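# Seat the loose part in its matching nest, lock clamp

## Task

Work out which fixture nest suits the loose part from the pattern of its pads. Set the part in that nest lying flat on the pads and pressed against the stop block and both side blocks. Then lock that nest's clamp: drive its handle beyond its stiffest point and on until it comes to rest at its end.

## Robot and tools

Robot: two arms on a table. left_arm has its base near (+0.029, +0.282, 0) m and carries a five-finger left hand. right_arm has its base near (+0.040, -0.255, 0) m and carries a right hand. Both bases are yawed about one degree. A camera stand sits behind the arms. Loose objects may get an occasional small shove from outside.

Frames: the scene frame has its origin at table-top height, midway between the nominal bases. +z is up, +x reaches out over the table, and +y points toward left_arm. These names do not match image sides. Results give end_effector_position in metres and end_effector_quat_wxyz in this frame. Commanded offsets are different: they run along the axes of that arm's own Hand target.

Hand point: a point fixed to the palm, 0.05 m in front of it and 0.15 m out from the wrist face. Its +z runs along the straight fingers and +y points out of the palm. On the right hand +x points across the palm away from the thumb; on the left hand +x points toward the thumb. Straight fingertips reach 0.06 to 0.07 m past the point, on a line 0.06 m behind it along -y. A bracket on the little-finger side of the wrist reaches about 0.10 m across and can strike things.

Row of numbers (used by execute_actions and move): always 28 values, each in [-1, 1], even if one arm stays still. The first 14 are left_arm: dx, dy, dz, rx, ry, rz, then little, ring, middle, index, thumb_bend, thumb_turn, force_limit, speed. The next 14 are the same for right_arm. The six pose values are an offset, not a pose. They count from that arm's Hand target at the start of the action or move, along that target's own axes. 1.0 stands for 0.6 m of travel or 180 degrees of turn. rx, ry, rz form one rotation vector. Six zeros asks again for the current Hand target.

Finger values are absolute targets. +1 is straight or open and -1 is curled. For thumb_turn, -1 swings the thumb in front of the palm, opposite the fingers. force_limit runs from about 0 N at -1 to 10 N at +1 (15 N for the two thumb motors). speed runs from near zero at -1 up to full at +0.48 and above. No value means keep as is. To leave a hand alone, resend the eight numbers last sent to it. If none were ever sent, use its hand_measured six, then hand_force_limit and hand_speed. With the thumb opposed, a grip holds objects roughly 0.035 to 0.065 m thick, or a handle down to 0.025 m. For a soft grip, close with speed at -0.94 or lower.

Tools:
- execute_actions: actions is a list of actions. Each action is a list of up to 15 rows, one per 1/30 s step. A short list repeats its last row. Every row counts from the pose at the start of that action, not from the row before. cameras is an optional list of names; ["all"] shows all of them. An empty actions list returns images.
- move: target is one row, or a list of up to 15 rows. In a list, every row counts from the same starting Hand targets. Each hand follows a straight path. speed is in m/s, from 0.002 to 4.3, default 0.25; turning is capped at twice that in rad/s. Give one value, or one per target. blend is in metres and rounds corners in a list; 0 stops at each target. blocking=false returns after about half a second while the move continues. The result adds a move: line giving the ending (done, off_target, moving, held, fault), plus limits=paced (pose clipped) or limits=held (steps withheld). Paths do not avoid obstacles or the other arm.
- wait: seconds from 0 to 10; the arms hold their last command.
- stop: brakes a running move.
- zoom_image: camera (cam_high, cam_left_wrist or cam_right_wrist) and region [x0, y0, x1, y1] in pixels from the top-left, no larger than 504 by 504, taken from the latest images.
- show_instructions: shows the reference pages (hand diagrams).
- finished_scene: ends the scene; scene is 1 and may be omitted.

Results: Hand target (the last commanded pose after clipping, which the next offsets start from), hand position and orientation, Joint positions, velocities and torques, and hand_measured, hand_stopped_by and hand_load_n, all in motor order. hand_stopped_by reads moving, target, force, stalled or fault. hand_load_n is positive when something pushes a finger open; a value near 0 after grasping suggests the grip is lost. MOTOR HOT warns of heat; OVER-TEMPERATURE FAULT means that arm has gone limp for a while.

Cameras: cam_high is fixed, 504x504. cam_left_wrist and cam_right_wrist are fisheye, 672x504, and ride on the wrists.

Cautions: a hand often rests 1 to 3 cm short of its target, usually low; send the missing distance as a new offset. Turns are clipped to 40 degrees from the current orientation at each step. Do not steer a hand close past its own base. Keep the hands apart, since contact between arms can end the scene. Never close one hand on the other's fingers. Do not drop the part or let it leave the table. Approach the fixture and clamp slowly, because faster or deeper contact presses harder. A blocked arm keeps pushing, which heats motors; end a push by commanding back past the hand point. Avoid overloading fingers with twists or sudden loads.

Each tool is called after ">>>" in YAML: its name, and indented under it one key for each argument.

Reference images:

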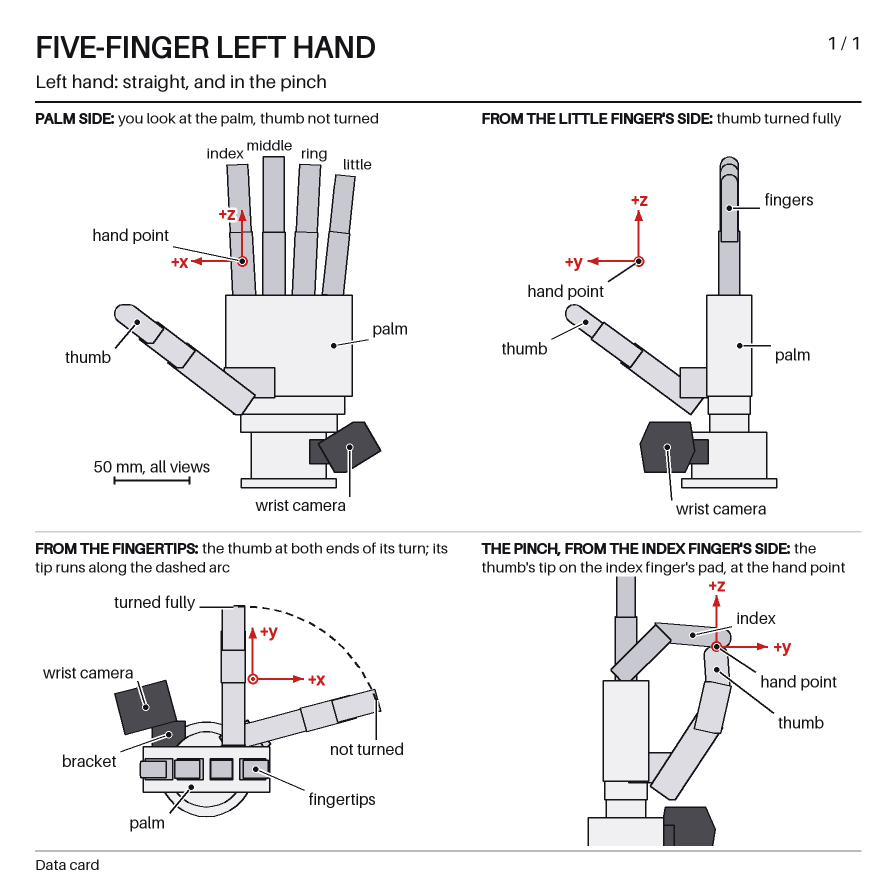

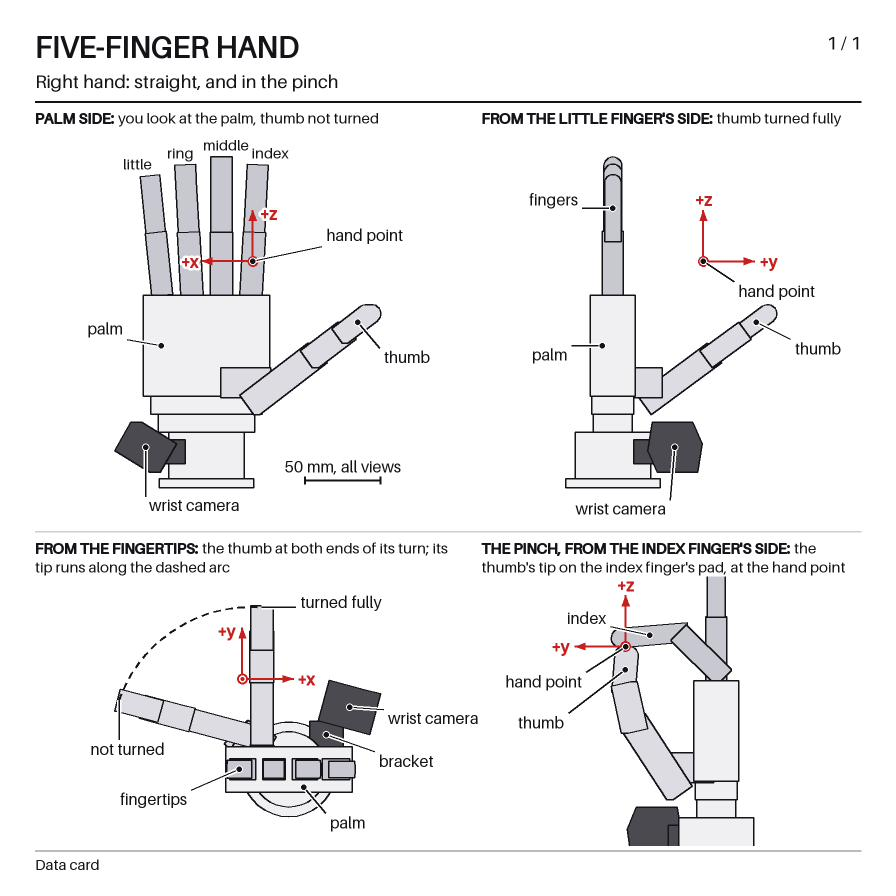

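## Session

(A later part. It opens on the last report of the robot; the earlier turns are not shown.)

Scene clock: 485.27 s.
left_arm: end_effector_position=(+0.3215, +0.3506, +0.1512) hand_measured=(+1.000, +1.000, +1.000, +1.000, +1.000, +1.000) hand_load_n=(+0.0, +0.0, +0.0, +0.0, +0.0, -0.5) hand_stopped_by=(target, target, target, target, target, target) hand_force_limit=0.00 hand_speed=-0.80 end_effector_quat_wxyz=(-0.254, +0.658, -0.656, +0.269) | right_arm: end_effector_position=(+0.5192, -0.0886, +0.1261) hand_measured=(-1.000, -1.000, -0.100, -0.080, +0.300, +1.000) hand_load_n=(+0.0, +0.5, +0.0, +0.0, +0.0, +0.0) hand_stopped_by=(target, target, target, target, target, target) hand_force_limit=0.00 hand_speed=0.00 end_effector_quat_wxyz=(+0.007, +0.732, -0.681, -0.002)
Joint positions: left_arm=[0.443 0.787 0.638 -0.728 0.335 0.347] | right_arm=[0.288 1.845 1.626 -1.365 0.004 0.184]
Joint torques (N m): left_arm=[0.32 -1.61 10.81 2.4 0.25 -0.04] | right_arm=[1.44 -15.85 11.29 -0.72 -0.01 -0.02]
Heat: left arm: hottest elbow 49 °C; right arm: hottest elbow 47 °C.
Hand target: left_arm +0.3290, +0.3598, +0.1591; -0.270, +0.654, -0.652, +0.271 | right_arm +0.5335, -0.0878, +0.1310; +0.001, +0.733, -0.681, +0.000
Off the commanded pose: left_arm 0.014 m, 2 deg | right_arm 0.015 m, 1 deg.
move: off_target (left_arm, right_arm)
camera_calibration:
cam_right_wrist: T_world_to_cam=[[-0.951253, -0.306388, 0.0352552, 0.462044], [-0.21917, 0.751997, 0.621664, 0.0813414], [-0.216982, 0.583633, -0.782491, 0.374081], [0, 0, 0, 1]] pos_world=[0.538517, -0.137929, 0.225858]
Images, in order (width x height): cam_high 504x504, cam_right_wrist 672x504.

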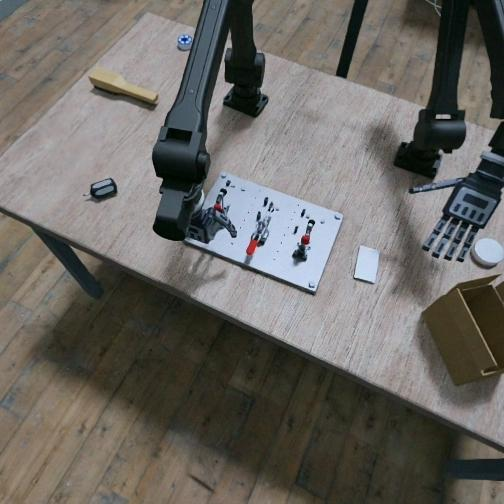

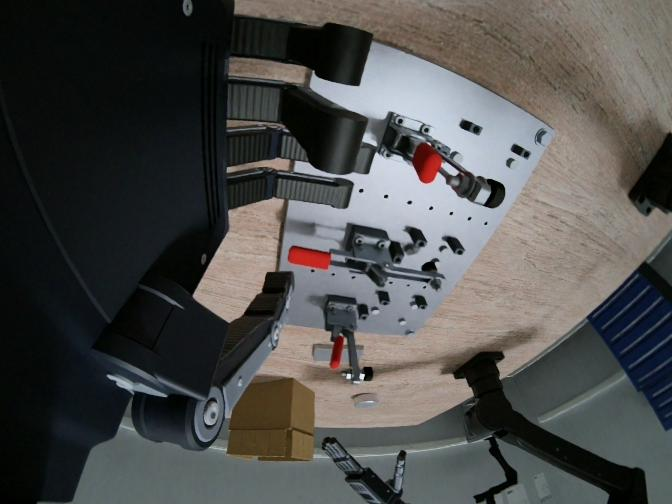

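>>> move:
  target:
    - [0.085,-0.036,0.06,0.03,0.176,0.14,-1,-1,0.4,0.4,0.6,-1,0,0,0.004,-0.05,-0.133,0,0,0,-1,-1,-0.1,-0.08,0.3,1,0,0]
    - [0.17,-0.073,0.12,0.06,0.352,0.279,-1,-1,0.4,0.4,0.6,-1,0,0,0.405,0.212,-0.165,0.331,-0.1745,-0.274,-1,-1,-0.1,-0.08,0.3,1,0,0]
  blend: 0.02
  cameras: ["all"]

Scene clock: 578.53 s.
left_arm: end_effector_position=(+0.3964, +0.2595, +0.1287) hand_measured=(-1.000, -1.000, +0.400, +0.400, +0.600, -1.000) hand_load_n=(+0.0, +0.0, +0.0, +0.0, +0.0, +0.0) hand_stopped_by=(target, target, target, target, target, target) hand_force_limit=0.00 hand_speed=0.00 end_effector_quat_wxyz=(+0.030, -0.089, +0.869, -0.486) | right_arm: end_effector_position=(+0.4129, -0.3291, +0.2214) hand_measured=(-1.000, -1.000, -0.100, -0.080, +0.300, +1.000) hand_load_n=(+0.0, +0.5, +0.0, +0.0, +0.0, +0.0) hand_stopped_by=(target, target, target, target, target, target) hand_force_limit=0.00 hand_speed=0.00 end_effector_quat_wxyz=(-0.520, +0.814, -0.224, +0.130)
Joint positions: left_arm=[0.267 1.503 1.072 -1.35 1.002 1.778] | right_arm=[-0.561 1.425 1.203 -1.514 -1.124 -1.731]
Joint torques (N m): left_arm=[-1.32 -8.88 11.38 -0.27 0.7 0] | right_arm=[1.67 -9.05 11.15 -0.81 -0.75 -0.04]
Heat: left arm: hottest elbow 49 °C; right arm: hottest elbow 52 °C.
Hand target: left_arm +0.4110, +0.2579, +0.1393; +0.039, -0.072, +0.871, -0.485 | right_arm +0.4246, -0.3394, +0.2303; -0.518, +0.815, -0.220, +0.140
Off the commanded pose: left_arm 0.018 m, 2 deg | right_arm 0.018 m, 1 deg.
move: off_target (left_arm, right_arm)
camera_calibration:
cam_left_wrist: T_world_to_cam=[[-0.128415, -0.545899, 0.827951, 0.086347], [-0.873636, 0.457367, 0.166058, 0.192664], [-0.469328, -0.702004, -0.53565, 0.553271], [0, 0, 0, 1]] pos_world=[0.439073, 0.347417, 0.192875]
cam_right_wrist: T_world_to_cam=[[-0.0271129, -0.484975, -0.874108, 0.044798], [-0.97703, -0.172038, 0.125756, 0.298239], [-0.211368, 0.857439, -0.469171, 0.584429], [0, 0, 0, 1]] pos_world=[0.416133, -0.428078, 0.27585]

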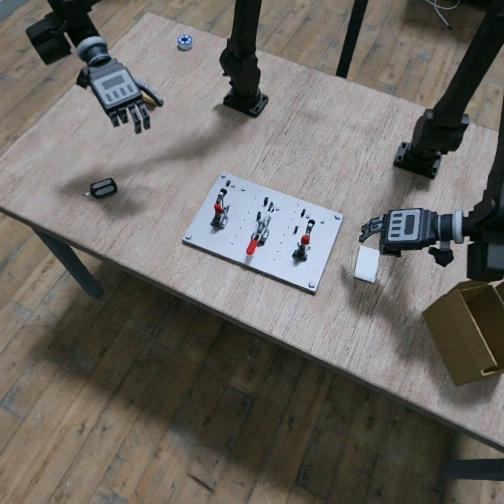

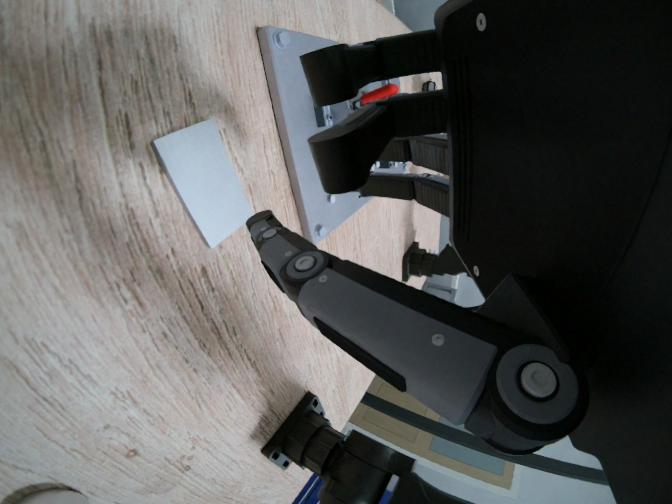

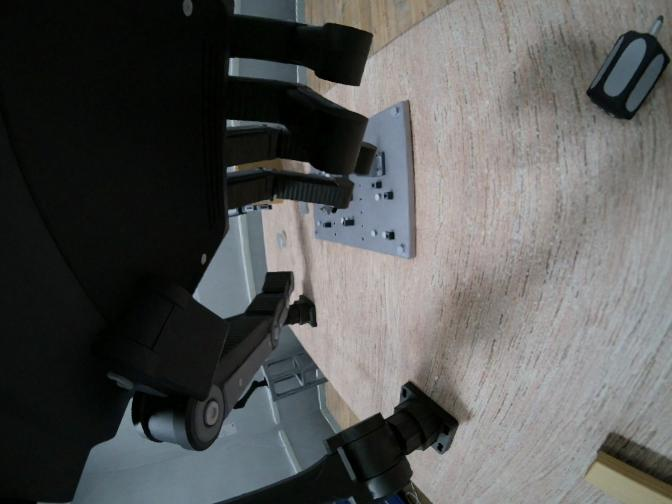

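>>> zoom_image:
  camera: "cam_left_wrist"
  region: [140, 40, 460, 280]

>>> zoom_image:
  camera: "cam_high"
  region: [330, 180, 490, 300]

>>> zoom_image:
  camera: "cam_high"
  region: [180, 165, 350, 295]

>>> zoom_image:
  camera: "cam_right_wrist"
  region: [290, 80, 430, 270]

Scaled by 1.575 from the camera's 672x504 image, which has a finer 960x720 frame.

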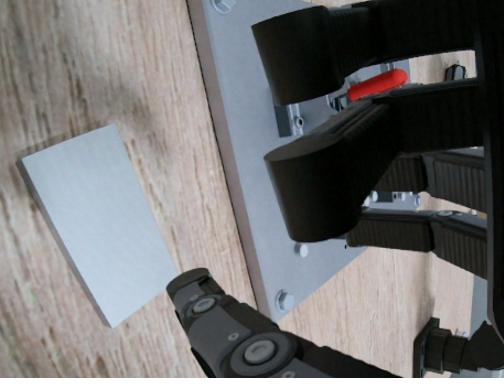

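Scaled by 3.150 from the camera's 504x504 image, which has a finer 720x720 frame.

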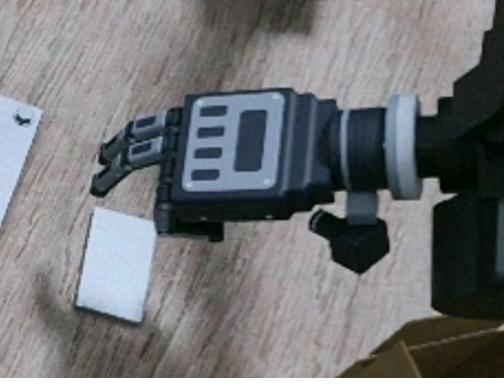

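Scaled by 2.965 from the camera's 504x504 image, which has a finer 720x720 frame.

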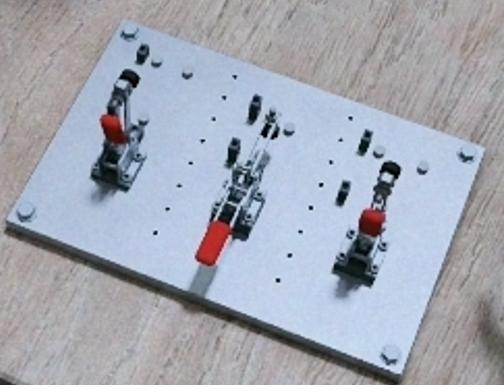

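Scaled by 2.653 from the camera's 672x504 image, which has a finer 960x720 frame.

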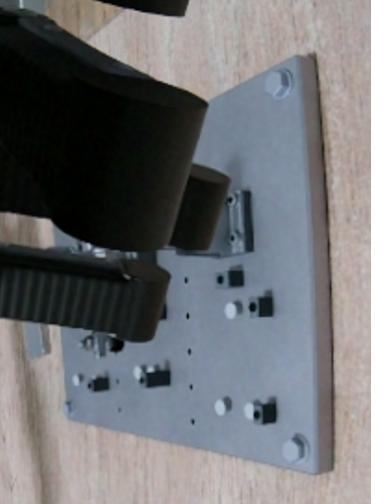

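>>> move:
  target: [-0.0163,0.0933,0.0682,0,0,0,-1,-1,0.4,0.4,0.6,-1,0,0,0,0,0,0,0,0,-1,-1,-0.1,-0.08,0.3,1,0,0]
  speed: 0.12
  cameras: ["cam_left_wrist","cam_high"]

Scene clock: 604.07 s.
left_arm: end_effector_position=(+0.4193, +0.2605, +0.0706) hand_measured=(-1.000, -1.000, +0.400, +0.400, +0.600, -1.000) hand_load_n=(+0.0, +0.5, +0.0, +0.0, +0.0, +0.0) hand_stopped_by=(target, target, target, target, target, target) hand_force_limit=0.00 hand_speed=0.00 end_effector_quat_wxyz=(+0.041, -0.077, +0.871, -0.484) | right_arm: end_effector_position=(+0.4129, -0.3291, +0.2214) hand_measured=(-1.000, -1.000, -0.100, -0.080, +0.300, +1.000) hand_load_n=(+0.0, +0.0, +0.0, +0.0, +0.0, +0.0) hand_stopped_by=(target, target, target, target, target, target) hand_force_limit=0.00 hand_speed=0.00 end_effector_quat_wxyz=(-0.520, +0.814, -0.224, +0.130)
Joint positions: left_arm=[0.253 1.618 1.04 -1.167 1.005 1.771] | right_arm=[-0.561 1.425 1.203 -1.515 -1.124 -1.732]
Joint torques (N m): left_arm=[-1.96 -10.29 6.98 0.66 0.7 -0.16] | right_arm=[1.08 -9.11 11.28 -0.79 -0.7 0.02]
Heat: left arm: hottest elbow 47 °C; right arm: hottest elbow 56 °C.
Hand target: left_arm +0.4215, +0.2543, +0.0702; +0.039, -0.072, +0.871, -0.485 | right_arm +0.4246, -0.3394, +0.2304; -0.518, +0.815, -0.220, +0.140
Off the commanded pose: left_arm 0.007 m, 1 deg | right_arm 0.018 m, 1 deg.
move: off_target (right_arm)
camera_calibration:
cam_left_wrist: T_world_to_cam=[[-0.158849, -0.549821, 0.820039, 0.152247], [-0.873608, 0.465236, 0.142705, 0.221526], [-0.459974, -0.693724, -0.55423, 0.528812], [0, 0, 0, 1]] pos_world=[0.460951, 0.347497, 0.136623]
Images, in order (width x height): cam_high 504x504, cam_left_wrist 672x504.

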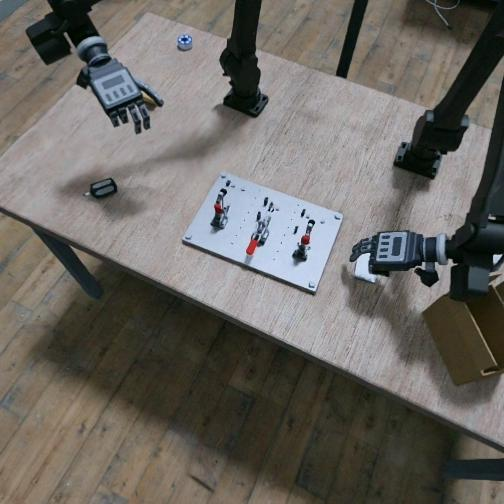

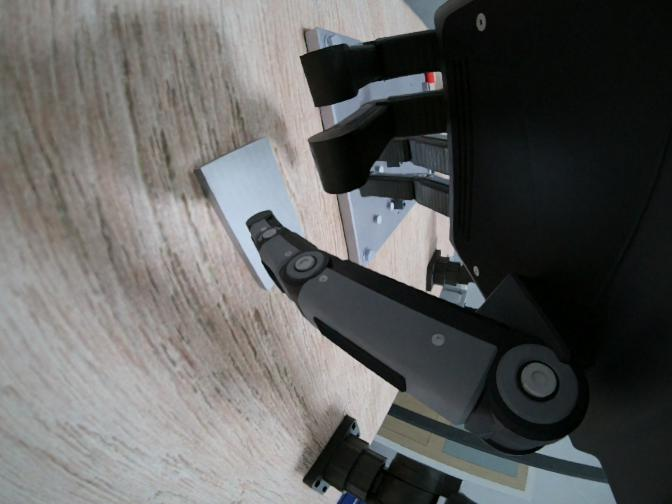

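>>> move:
  target: [0.0227,0.0478,0.034,0,0,0,-1,-1,0.4,0.4,0.6,-1,0,0,0,0,0,0,0,0,-1,-1,-0.1,-0.08,0.3,1,0,0]
  speed: 0.1
  cameras: ["cam_left_wrist"]

Scene clock: 614.70 s.
left_arm: end_effector_position=(+0.4206, +0.2590, +0.0500) hand_measured=(-1.000, -1.000, +0.400, +0.400, +0.600, -1.000) hand_load_n=(+0.0, +0.0, +0.0, +0.0, +0.0, +0.0) hand_stopped_by=(target, target, target, target, target, target) hand_force_limit=0.00 hand_speed=0.00 end_effector_quat_wxyz=(+0.064, -0.063, +0.873, -0.480) | right_arm: end_effector_position=(+0.4129, -0.3291, +0.2214) hand_measured=(-1.000, -1.000, -0.100, -0.080, +0.300, +1.000) hand_load_n=(+0.0, +0.0, +0.0, -0.5, +0.0, +0.0) hand_stopped_by=(target, target, target, target, target, target) hand_force_limit=0.00 hand_speed=0.00 end_effector_quat_wxyz=(-0.520, +0.814, -0.224, +0.130)
Joint positions: left_arm=[0.248 1.619 0.985 -1.053 1.006 1.768] | right_arm=[-0.561 1.425 1.203 -1.515 -1.124 -1.732]
Joint torques (N m): left_arm=[-1.79 -8.41 4.56 0.42 0.64 -0.19] | right_arm=[1.49 -9.05 11.34 -0.62 -0.73 0.04]
Heat: left arm: hottest elbow 47 °C; right arm: hottest elbow 57 °C.
Hand target: left_arm +0.4083, +0.2498, +0.0351; +0.039, -0.072, +0.871, -0.485 | right_arm +0.4246, -0.3394, +0.2304; -0.518, +0.815, -0.220, +0.140
Off the commanded pose: left_arm 0.021 m, 3 deg | right_arm 0.018 m, 1 deg.
move: off_target (left_arm, right_arm)
camera_calibration:
cam_left_wrist: T_world_to_cam=[[-0.203722, -0.561279, 0.802162, 0.191272], [-0.878845, 0.465901, 0.102798, 0.230339], [-0.431426, -0.684034, -0.588192, 0.504116], [0, 0, 0, 1]] pos_world=[0.458887, 0.344875, 0.119408]
Images, in order (width x height): cam_left_wrist 672x504.

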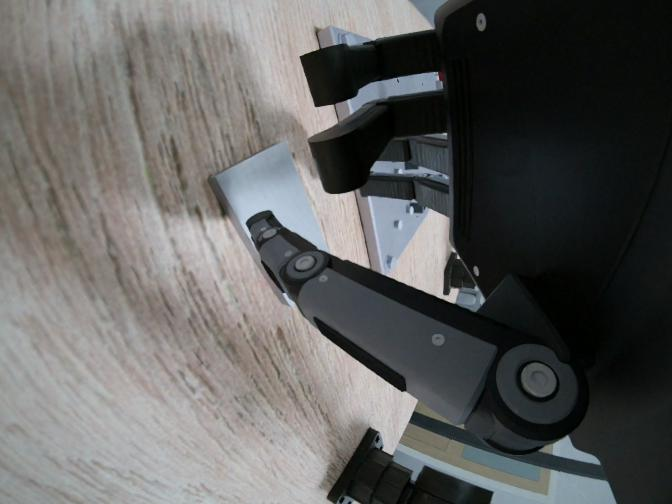

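>>> move:
  target: [0.015,0.027,0.004,0,0,0,-1,-1,0.4,0.4,0.6,-1,0,0,0,0,0,0,0,0,-1,-1,-0.1,-0.08,0.3,1,0,0]
  speed: 0.1
  cameras: ["cam_left_wrist"]

Scene clock: 626.10 s.
left_arm: end_effector_position=(+0.4215, +0.2594, +0.0468) hand_measured=(-1.000, -1.000, +0.400, +0.400, +0.600, -1.000) hand_load_n=(+0.0, +0.0, +0.0, +0.0, +0.0, +0.0) hand_stopped_by=(target, target, target, target, target, target) hand_force_limit=0.00 hand_speed=0.00 end_effector_quat_wxyz=(+0.075, -0.053, +0.874, -0.477) | right_arm: end_effector_position=(+0.4129, -0.3291, +0.2214) hand_measured=(-1.000, -1.000, -0.100, -0.080, +0.300, +1.000) hand_load_n=(+0.0, +0.0, +0.0, +0.0, +0.0, +0.0) hand_stopped_by=(target, target, target, target, target, target) hand_force_limit=0.00 hand_speed=0.00 end_effector_quat_wxyz=(-0.520, +0.814, -0.224, +0.130)
Joint positions: left_arm=[0.248 1.613 0.971 -1.025 1.006 1.78] | right_arm=[-0.561 1.425 1.203 -1.515 -1.124 -1.732]
Joint torques (N m): left_arm=[-0.26 -7.18 2.81 -0.05 0.55 0.02] | right_arm=[1.2 -9.58 11.21 -0.76 -0.73 0.05]
Heat: left arm: hottest elbow 46 °C; right arm: hottest elbow 57 °C.
Hand target: left_arm +0.3984, +0.2548, +0.0201; +0.039, -0.072, +0.871, -0.485 | right_arm +0.4246, -0.3394, +0.2304; -0.518, +0.815, -0.220, +0.140
Off the commanded pose: left_arm 0.036 m, 5 deg | right_arm 0.018 m, 1 deg.
move: off_target (left_arm, right_arm)
camera_calibration:
cam_left_wrist: T_world_to_cam=[[-0.229535, -0.566112, 0.791727, 0.206882], [-0.878604, 0.470509, 0.0817075, 0.23096], [-0.41877, -0.676859, -0.605386, 0.49657], [0, 0, 0, 1]] pos_world=[0.458358, 0.344557, 0.117952]
Images, in order (width x height): cam_left_wrist 672x504.

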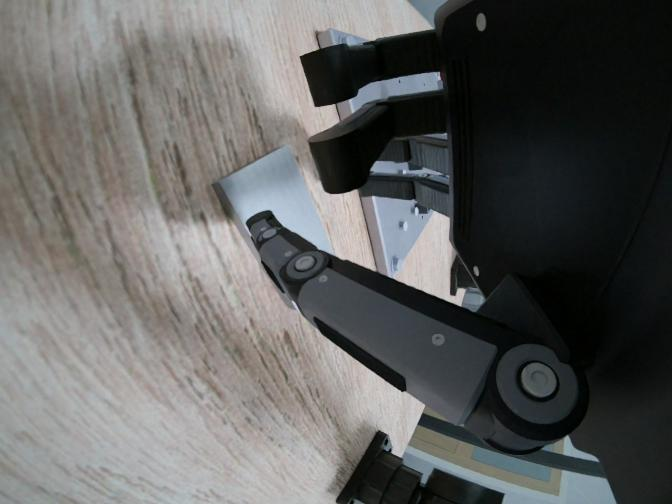

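>>> wait:
  seconds: 0.1
  cameras: ["all"]

>>> zoom_image:
  camera: "cam_high"
  region: [330, 170, 504, 340]

Scene clock: 631.47 s.
left_arm: end_effector_position=(+0.4214, +0.2594, +0.0467) hand_measured=(-1.000, -1.000, +0.400, +0.400, +0.600, -1.000) hand_load_n=(+0.0, +0.0, +0.0, +0.0, +0.0, +0.0) hand_stopped_by=(target, target, target, target, target, target) hand_force_limit=0.00 hand_speed=0.00 end_effector_quat_wxyz=(+0.075, -0.053, +0.874, -0.477) | right_arm: end_effector_position=(+0.4129, -0.3291, +0.2214) hand_measured=(-1.000, -1.000, -0.100, -0.080, +0.300, +1.000) hand_load_n=(+0.5, +0.0, +0.0, +0.0, +0.0, +0.0) hand_stopped_by=(target, target, target, target, target, target) hand_force_limit=0.00 hand_speed=0.00 end_effector_quat_wxyz=(-0.520, +0.814, -0.224, +0.130)
Joint positions: left_arm=[0.248 1.613 0.97 -1.025 1.006 1.781] | right_arm=[-0.561 1.425 1.203 -1.515 -1.124 -1.732]
Joint torques (N m): left_arm=[0.09 -7.12 2.88 0.09 0.54 -0.02] | right_arm=[0.73 -9.11 11.21 -0.72 -0.68 -0.01]
Heat: left arm: hottest elbow 45 °C; right arm: hottest elbow 58 °C.
Hand target: left_arm +0.3982, +0.2548, +0.0200; +0.039, -0.072, +0.871, -0.485 | right_arm +0.4246, -0.3394, +0.2304; -0.518, +0.815, -0.220, +0.140
Off the commanded pose: left_arm 0.036 m, 5 deg | right_arm 0.018 m, 1 deg.
wait: 0.10 s; at rest from the start
camera_calibration:
cam_left_wrist: T_world_to_cam=[[-0.229935, -0.56605, 0.791655, 0.207051], [-0.878445, 0.470839, 0.0815167, 0.230764], [-0.418885, -0.676682, -0.605506, 0.496405], [0, 0, 0, 1]] pos_world=[0.458258, 0.344457, 0.117852]
cam_right_wrist: T_world_to_cam=[[-0.0267488, -0.485113, -0.874042, 0.0446564], [-0.977001, -0.17235, 0.125558, 0.298135], [-0.211551, 0.857299, -0.469345, 0.584539], [0, 0, 0, 1]] pos_world=[0.416133, -0.428078, 0.275949]

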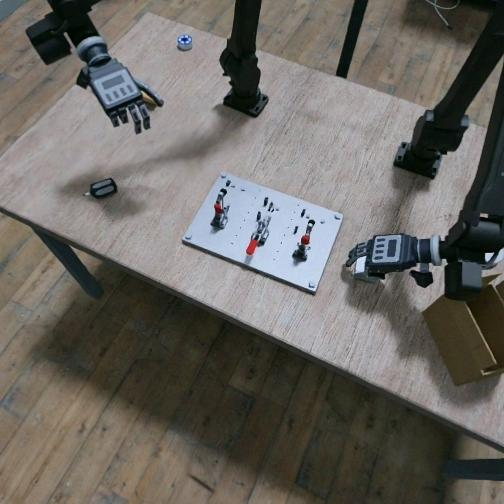

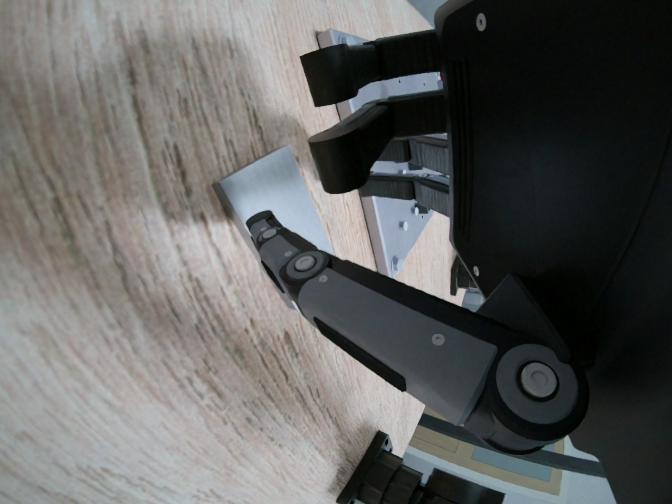

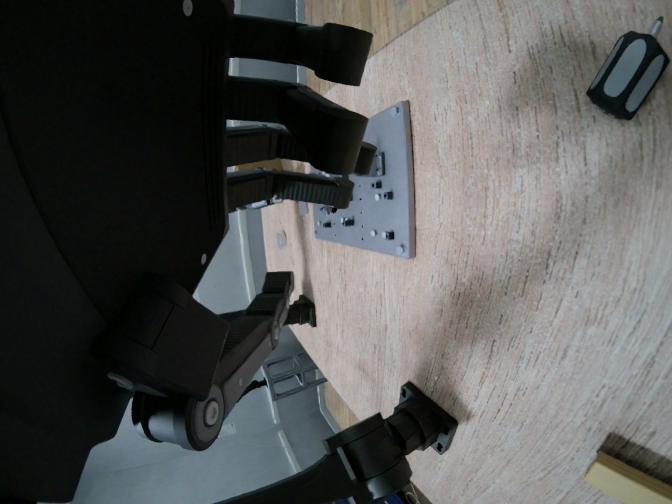

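Scaled by 2.897 from the camera's 504x504 image, which has a finer 720x720 frame.

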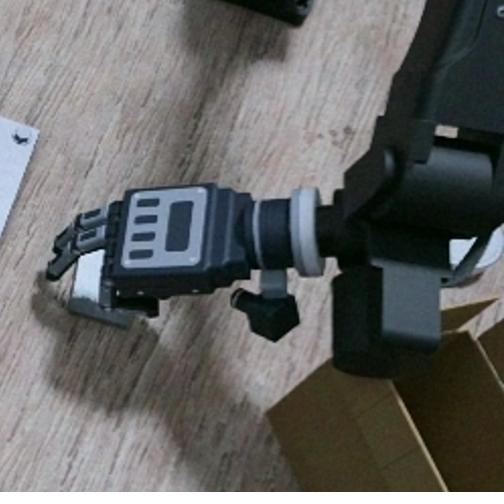

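>>> move:
  target:
    - [-0.021,-0.196,-0.128,0,0,0,-1,-1,0.4,0.4,0.6,-1,0,0,0,0,0,0,0,0,-1,-1,-0.1,-0.08,0.3,1,0,0]
    - [0.197,-0.195,-0.508,-0.06,-0.352,-0.279,-1,-1,0.4,0.4,0.6,-1,0,0,0,0,0,0,0,0,-1,-1,-0.1,-0.08,0.3,1,0,0]
  blend: 0.01
  cameras: ["all"]

Scene clock: 658.93 s.
left_arm: end_effector_position=(+0.2489, +0.4221, +0.2577) hand_measured=(-1.000, -1.000, +0.400, +0.400, +0.600, -1.000) hand_load_n=(+0.0, +0.0, +0.0, +0.0, +0.0, +0.0) hand_stopped_by=(target, target, target, target, target, target) hand_force_limit=0.00 hand_speed=0.00 end_effector_quat_wxyz=(-0.249, +0.654, -0.659, +0.276) | right_arm: end_effector_position=(+0.4129, -0.3291, +0.2214) hand_measured=(-1.000, -1.000, -0.100, -0.080, +0.300, +1.000) hand_load_n=(+0.5, +0.0, +0.0, +0.0, +0.0, +0.0) hand_stopped_by=(target, target, target, target, target, target) hand_force_limit=0.00 hand_speed=0.00 end_effector_quat_wxyz=(-0.520, +0.814, -0.224, +0.130)
Joint positions: left_arm=[0.912 0.806 0.947 -1.233 0.618 0.794] | right_arm=[-0.561 1.425 1.203 -1.515 -1.124 -1.732]
Joint torques (N m): left_arm=[0.38 -2.2 13.46 0.88 0.26 -0.18] | right_arm=[1.2 -8.47 11.25 -0.76 -0.75 0.03]
Heat: left arm: hottest elbow 43 °C; right arm: hottest elbow 59 °C.
Hand target: left_arm +0.2499, +0.4302, +0.2803; -0.270, +0.654, -0.652, +0.271 | right_arm +0.4246, -0.3394, +0.2304; -0.518, +0.815, -0.220, +0.140
Off the commanded pose: left_arm 0.024 m, 3 deg | right_arm 0.018 m, 1 deg.
move: off_target (left_arm, right_arm)
camera_calibration:
cam_left_wrist: T_world_to_cam=[[0.697706, -0.24903, 0.671707, -0.241279], [-0.571784, -0.758464, 0.312722, 0.36835], [0.431589, -0.602259, -0.671576, 0.435922], [0, 0, 0, 1]] pos_world=[0.19082, 0.481833, 0.339632]
cam_right_wrist: T_world_to_cam=[[-0.0267488, -0.485113, -0.874042, 0.0446564], [-0.977001, -0.17235, 0.125558, 0.298135], [-0.211551, 0.857299, -0.469345, 0.584539], [0, 0, 0, 1]] pos_world=[0.416133, -0.428078, 0.275949]

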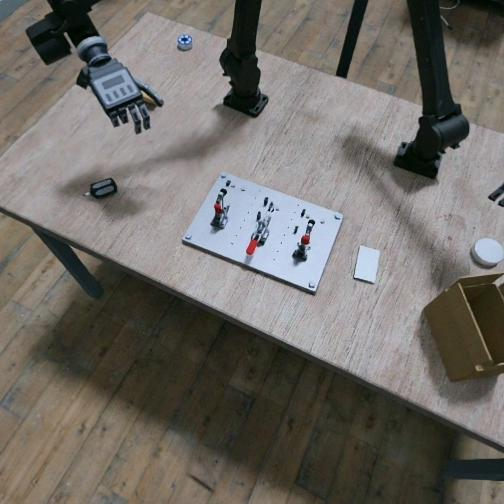

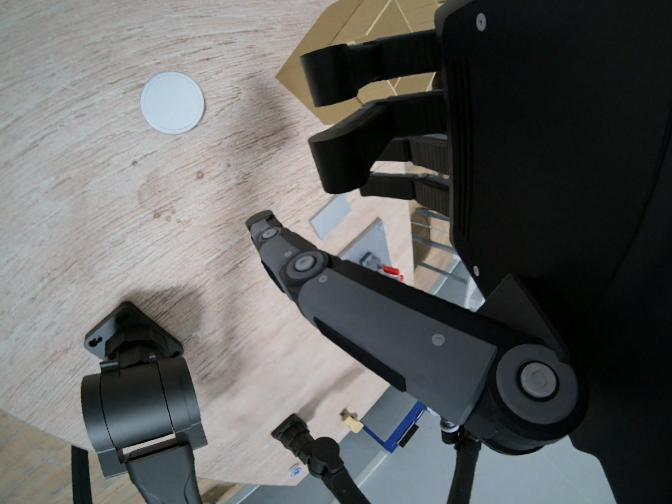

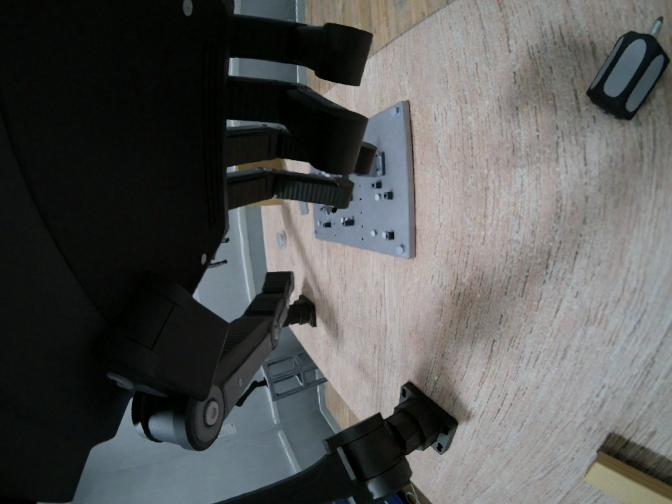

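Box and plate are undisturbed. Move right arm over to the plate.

>>> move:
  target:
    - [0,0,0,0,0,0,-1,-1,0.4,0.4,0.6,-1,0,0,-0.236,-0.198,0.267,-0.0185,-0.097,-0.053,-1,-1,0.4,0.4,0.6,-1,0,0]
    - [0,0,0,0,0,0,-1,-1,0.4,0.4,0.6,-1,0,0,-0.5005,-0.347,0.666,-0.037,-0.1946,-0.1055,-1,-1,0.4,0.4,0.6,-1,0,0]
    - [0,0,0,0,0,0,-1,-1,0.4,0.4,0.6,-1,0,0,-0.554,-0.22,0.827,-0.037,-0.1946,-0.1055,-1,-1,0.4,0.4,0.6,-1,0,0]
  blend: [0.03,0.03,0]
  cameras: ["all"]

Scene clock: 666.83 s.
left_arm: end_effector_position=(+0.2488, +0.4221, +0.2577) hand_measured=(-1.000, -1.000, +0.400, +0.400, +0.600, -1.000) hand_load_n=(+0.0, +0.0, -0.5, +0.0, +0.0, +0.0) hand_stopped_by=(target, target, target, target, target, target) hand_force_limit=0.00 hand_speed=0.00 end_effector_quat_wxyz=(-0.249, +0.654, -0.659, +0.276) | right_arm: end_effector_position=(+0.3893, +0.2538, +0.1396) hand_measured=(-1.000, -1.000, +0.400, +0.400, +0.600, -1.000) hand_load_n=(+0.0, +0.0, +0.0, +0.0, +0.0, +0.0) hand_stopped_by=(target, target, target, target, target, target) hand_force_limit=0.00 hand_speed=0.00 end_effector_quat_wxyz=(-0.478, +0.874, +0.069, -0.044)
Joint positions: left_arm=[0.912 0.806 0.947 -1.233 0.617 0.794] | right_arm=[0.796 1.742 1.362 -0.473 -0.775 -0.661]
Joint torques (N m): left_arm=[0.62 -2.2 13.63 0.9 0.29 -0.18] | right_arm=[2.14 -15.74 9.83 1.85 -0.24 0.2]
Heat: left arm: hottest elbow 44 °C; right arm: hottest elbow 58 °C.
Hand target: left_arm +0.2499, +0.4302, +0.2802; -0.270, +0.654, -0.652, +0.271 | right_arm +0.3913, +0.2645, +0.1392; -0.483, +0.872, +0.073, -0.041
Off the commanded pose: left_arm 0.024 m, 3 deg | right_arm 0.011 m, 1 deg.
move: off_target (left_arm, right_arm)
camera_calibration:
cam_left_wrist: T_world_to_cam=[[0.698126, -0.248178, 0.671586, -0.241658], [-0.571045, -0.758825, 0.313197, 0.368164], [0.431888, -0.602157, -0.671476, 0.435824], [0, 0, 0, 1]] pos_world=[0.190719, 0.481833, 0.339632]
cam_right_wrist: T_world_to_cam=[[0.313719, -0.4966, -0.809301, 0.116717], [-0.648562, -0.734593, 0.199348, 0.390364], [-0.693504, 0.462343, -0.552532, 0.340927], [0, 0, 0, 1]] pos_world=[0.452993, 0.187096, 0.205013]

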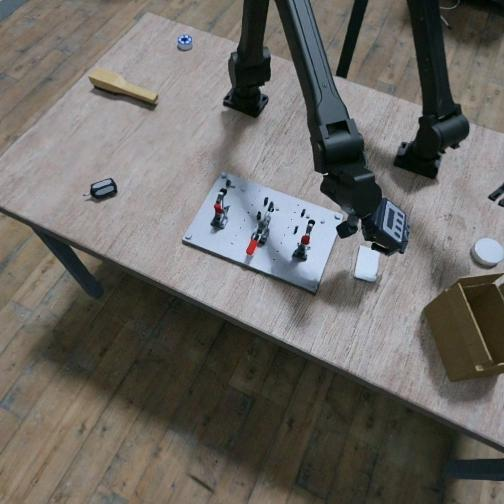

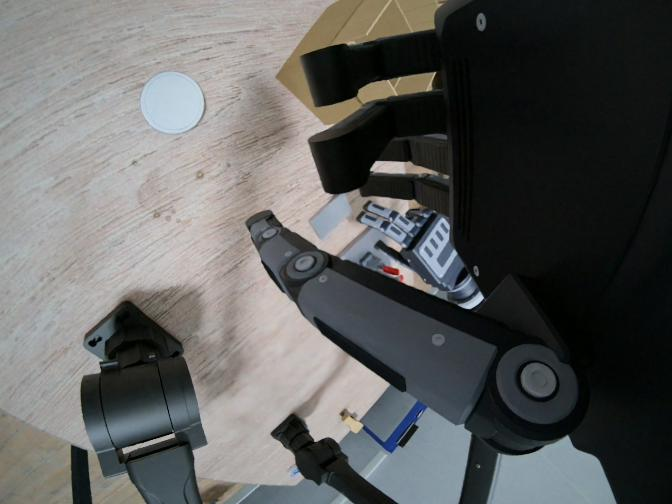

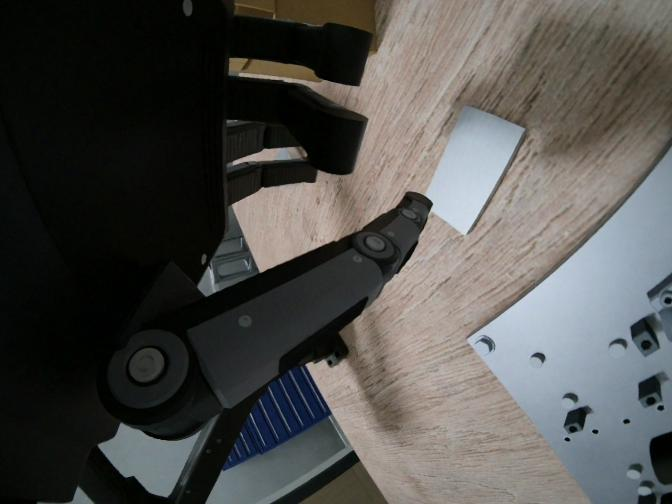

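>>> zoom_image:
  camera: "cam_right_wrist"
  region: [400, 80, 560, 260]

Scaled by 2.800 from the camera's 672x504 image, which has a finer 960x720 frame.

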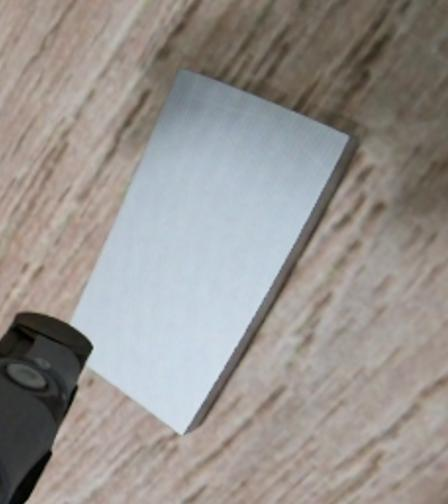

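>>> move:
  target: [0,0,0,0,0,0,-1,-1,0.4,0.4,0.6,-1,0,0,0.0177,0.1278,0.076,0,0,0,-1,-1,0.4,0.4,0.6,-1,0,0]
  speed: 0.15
  cameras: ["cam_right_wrist"]

Scene clock: 677.53 s.
left_arm: end_effector_position=(+0.2488, +0.4221, +0.2577) hand_measured=(-1.000, -1.000, +0.400, +0.400, +0.600, -1.000) hand_load_n=(+0.0, +0.0, +0.0, +0.0, +0.0, +0.0) hand_stopped_by=(target, target, target, target, target, target) hand_force_limit=0.00 hand_speed=0.00 end_effector_quat_wxyz=(-0.249, +0.654, -0.659, +0.276) | right_arm: end_effector_position=(+0.3961, +0.2611, +0.0545) hand_measured=(-1.000, -1.000, +0.400, +0.400, +0.600, -1.000) hand_load_n=(+0.0, +0.0, +0.0, +0.0, +0.0, +0.0) hand_stopped_by=(target, target, target, target, target, target) hand_force_limit=0.00 hand_speed=0.00 end_effector_quat_wxyz=(-0.479, +0.874, +0.069, -0.046)
Joint positions: left_arm=[0.912 0.806 0.947 -1.233 0.617 0.794] | right_arm=[0.796 1.869 1.294 -0.279 -0.778 -0.661]
Joint torques (N m): left_arm=[0.44 -1.85 13.48 0.76 0.28 -0.19] | right_arm=[1.38 -17.2 8.25 1.85 -0.42 0.02]
Heat: left arm: hottest elbow 46 °C; right arm: hottest elbow 56 °C.
Hand target: left_arm +0.2499, +0.4302, +0.2802; -0.270, +0.654, -0.652, +0.271 | right_arm +0.4020, +0.2643, +0.0500; -0.483, +0.872, +0.073, -0.041
Off the commanded pose: left_arm 0.024 m, 3 deg | right_arm 0.008 m, 1 deg.
move: off_target (left_arm)
camera_calibration:
cam_right_wrist: T_world_to_cam=[[0.312662, -0.494774, -0.810827, 0.0492372], [-0.646135, -0.736484, 0.200254, 0.416512], [-0.696242, 0.461292, -0.549961, 0.296394], [0, 0, 0, 1]] pos_world=[0.46009, 0.194392, 0.11952]
Images, in order (width x height): cam_right_wrist 672x504.

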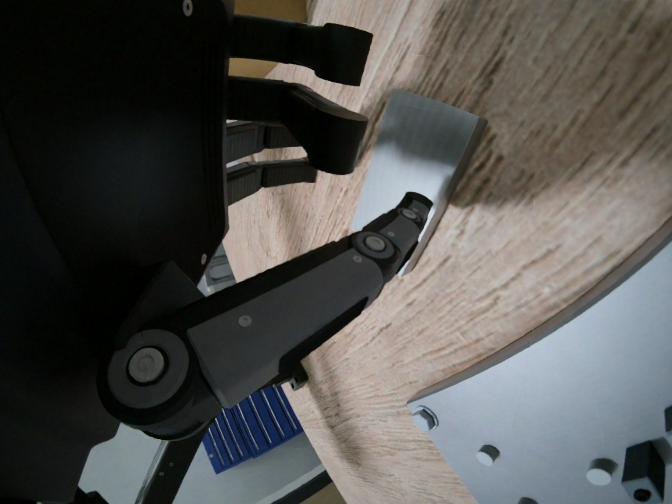

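>>> zoom_image:
  camera: "cam_right_wrist"
  region: [330, 70, 510, 290]

Scaled by 2.291 from the camera's 672x504 image, which has a finer 960x720 frame.

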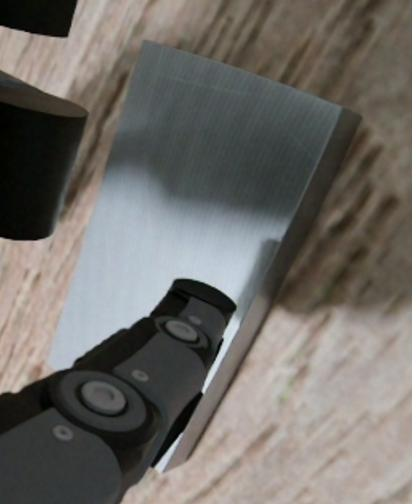

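>>> move:
  target: [0,0,0,0,0,0,-1,-1,0.4,0.4,0.6,-1,0,0,0.0027,0.0363,0.0112,0,0,0,-1,-1,0.4,0.4,0.6,-1,0,0]
  speed: 0.1
  cameras: ["cam_right_wrist"]

>>> zoom_image:
  camera: "cam_right_wrist"
  region: [230, 20, 510, 300]

Scene clock: 698.80 s.
left_arm: end_effector_position=(+0.2488, +0.4221, +0.2577) hand_measured=(-1.000, -1.000, +0.400, +0.400, +0.600, -1.000) hand_load_n=(+0.0, +0.0, +0.0, +0.0, +0.0, +0.0) hand_stopped_by=(target, target, target, target, target, target) hand_force_limit=0.00 hand_speed=0.00 end_effector_quat_wxyz=(-0.249, +0.654, -0.659, +0.276) | right_arm: end_effector_position=(+0.3966, +0.2615, +0.0411) hand_measured=(-1.000, -1.000, +0.400, +0.400, +0.600, -1.000) hand_load_n=(+0.0, +0.0, +0.0, +0.0, +0.0, +0.0) hand_stopped_by=(target, target, target, target, target, target) hand_force_limit=0.00 hand_speed=0.00 end_effector_quat_wxyz=(-0.484, +0.871, +0.076, -0.043)
Joint positions: left_arm=[0.912 0.806 0.947 -1.233 0.617 0.794] | right_arm=[0.795 1.888 1.278 -0.235 -0.786 -0.67]
Joint torques (N m): left_arm=[0.03 -2.32 13.46 0.7 0.28 -0.2] | right_arm=[0.09 -16.32 7.68 1.87 -0.41 0.03]
Heat: left arm: hottest elbow 49 °C; right arm: hottest elbow 52 °C.
Hand target: left_arm +0.2499, +0.4302, +0.2802; -0.270, +0.654, -0.652, +0.271 | right_arm +0.4047, +0.2588, +0.0281; -0.483, +0.872, +0.073, -0.041
Off the commanded pose: left_arm 0.024 m, 3 deg | right_arm 0.016 m, 0 deg.
move: off_target (left_arm, right_arm)
camera_calibration:
cam_right_wrist: T_world_to_cam=[[0.32501, -0.482702, -0.813245, 0.0305677], [-0.641956, -0.744067, 0.185086, 0.420896], [-0.69445, 0.461913, -0.551702, 0.28847], [0, 0, 0, 1]] pos_world=[0.46059, 0.194681, 0.106107]
Images, in order (width x height): cam_right_wrist 672x504.

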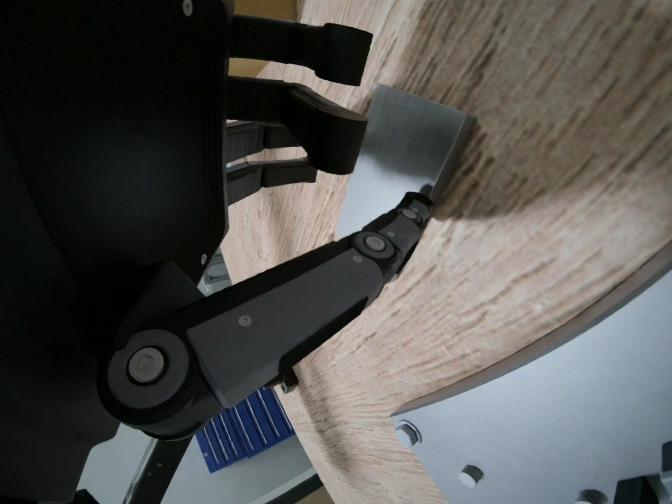

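Scaled by 1.800 from the camera's 672x504 image, which has a finer 960x720 frame.

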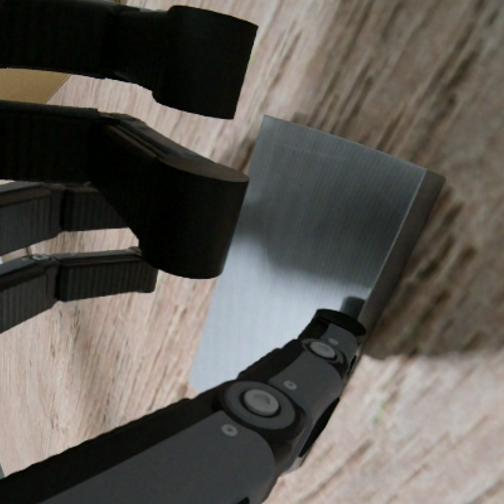

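>>> move:
  target: [0,0,0,0,0,0,-1,-1,0.4,0.4,0.6,-1,0,0,-0.0026,0.0078,-0.0125,0,0,0,-1,-1,0.4,0.4,0.6,-1,0,0]
  speed: 0.1
  cameras: ["cam_right_wrist"]

Scene clock: 709.47 s.
left_arm: end_effector_position=(+0.2488, +0.4221, +0.2577) hand_measured=(-1.000, -1.000, +0.400, +0.400, +0.600, -1.000) hand_load_n=(+0.0, +0.0, +0.0, +0.0, +0.0, +0.0) hand_stopped_by=(target, target, target, target, target, target) hand_force_limit=0.00 hand_speed=0.00 end_effector_quat_wxyz=(-0.249, +0.654, -0.659, +0.276) | right_arm: end_effector_position=(+0.3966, +0.2526, +0.0347) hand_measured=(-1.000, -1.000, +0.400, +0.400, +0.600, -1.000) hand_load_n=(+0.0, +0.0, +0.0, +0.0, +0.0, +0.0) hand_stopped_by=(target, target, target, target, target, target) hand_force_limit=0.00 hand_speed=0.00 end_effector_quat_wxyz=(-0.482, +0.872, +0.075, -0.047)
Joint positions: left_arm=[0.912 0.806 0.947 -1.233 0.617 0.794] | right_arm=[0.783 1.888 1.26 -0.233 -0.796 -0.682]
Joint torques (N m): left_arm=[0.73 -1.9 13.48 0.85 0.31 -0.16] | right_arm=[0.32 -17.2 7.57 1.7 -0.34 0]
Heat: left arm: hottest elbow 50 °C; right arm: hottest elbow 51 °C.
Hand target: left_arm +0.2499, +0.4302, +0.2802; -0.270, +0.654, -0.652, +0.271 | right_arm +0.4044, +0.2500, +0.0281; -0.483, +0.872, +0.073, -0.041
Off the commanded pose: left_arm 0.024 m, 3 deg | right_arm 0.011 m, 1 deg.
move: off_target (left_arm, right_arm)
camera_calibration:
cam_right_wrist: T_world_to_cam=[[0.319981, -0.485237, -0.81373, 0.0236852], [-0.639909, -0.744062, 0.192063, 0.414319], [-0.698662, 0.459257, -0.548593, 0.291327], [0, 0, 0, 1]] pos_world=[0.461086, 0.185978, 0.0995179]
Images, in order (width x height): cam_right_wrist 672x504.

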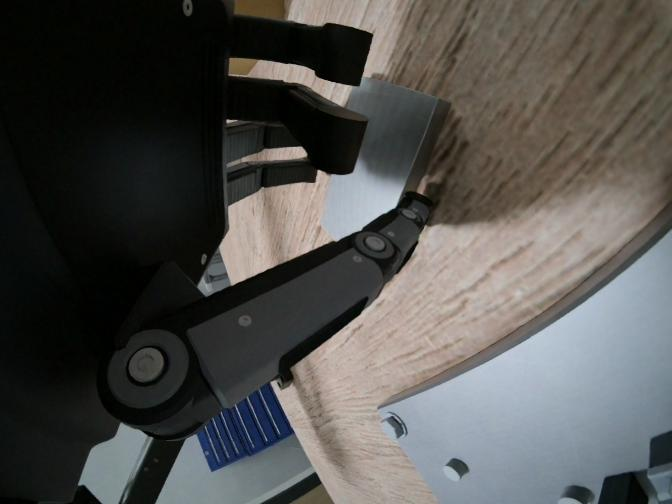

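>>> move:
  target: [0,0,0,0,0,0,-1,-1,0.4,0.4,0.6,-1,0,0,0,0.0156,0.0097,0,0,0,-1,-1,0.4,0.4,0.6,-1,0,0]
  speed: 0.1
  cameras: ["cam_right_wrist"]

>>> zoom_image:
  camera: "cam_right_wrist"
  region: [230, 20, 510, 300]

Scene clock: 716.33 s.
left_arm: end_effector_position=(+0.2488, +0.4221, +0.2577) hand_measured=(-1.000, -1.000, +0.400, +0.400, +0.600, -1.000) hand_load_n=(+0.5, +0.0, +0.0, +0.0, +0.0, +0.0) hand_stopped_by=(target, target, target, target, target, target) hand_force_limit=0.00 hand_speed=0.00 end_effector_quat_wxyz=(-0.249, +0.654, -0.659, +0.276) | right_arm: end_effector_position=(+0.3976, +0.2534, +0.0327) hand_measured=(-1.000, -1.000, +0.400, +0.400, +0.600, -1.000) hand_load_n=(+0.0, +0.0, +0.0, +0.0, +0.0, +0.0) hand_stopped_by=(target, target, target, target, target, target) hand_force_limit=0.00 hand_speed=0.00 end_effector_quat_wxyz=(-0.485, +0.870, +0.077, -0.043)
Joint positions: left_arm=[0.912 0.806 0.947 -1.233 0.617 0.794] | right_arm=[0.783 1.89 1.253 -0.212 -0.796 -0.683]
Joint torques (N m): left_arm=[0.32 -2.2 13.38 0.87 0.28 -0.2] | right_arm=[-0.38 -15.85 7.16 2.06 -0.32 -0.01]
Heat: left arm: hottest elbow 51 °C; right arm: hottest elbow 51 °C.
Hand target: left_arm +0.2499, +0.4302, +0.2802; -0.270, +0.654, -0.652, +0.271 | right_arm +0.4044, +0.2500, +0.0171; -0.483, +0.872, +0.073, -0.041
Off the commanded pose: left_arm 0.024 m, 3 deg | right_arm 0.017 m, 1 deg.
move: off_target (left_arm, right_arm)
camera_calibration:
cam_right_wrist: T_world_to_cam=[[0.327491, -0.478638, -0.814651, 0.0175076], [-0.641261, -0.745814, 0.180405, 0.417351], [-0.693926, 0.463323, -0.551179, 0.287629], [0, 0, 0, 1]] pos_world=[0.461491, 0.186381, 0.0975054]
Images, in order (width x height): cam_right_wrist 672x504.

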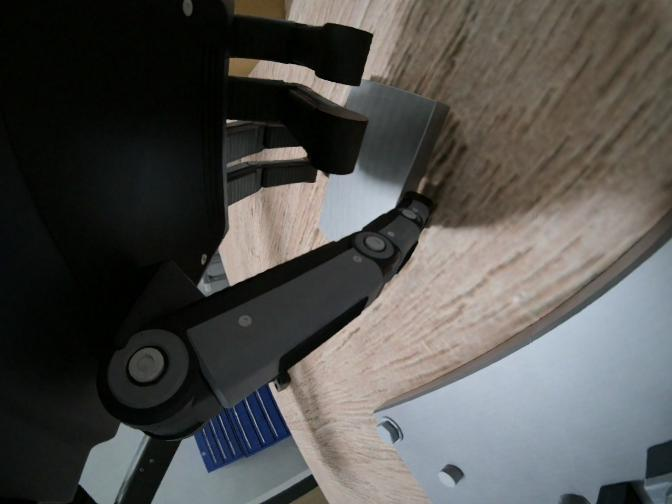

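Scaled by 1.800 from the camera's 672x504 image, which has a finer 960x720 frame.

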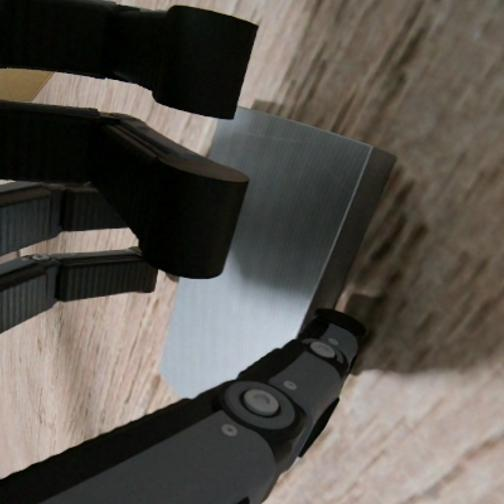

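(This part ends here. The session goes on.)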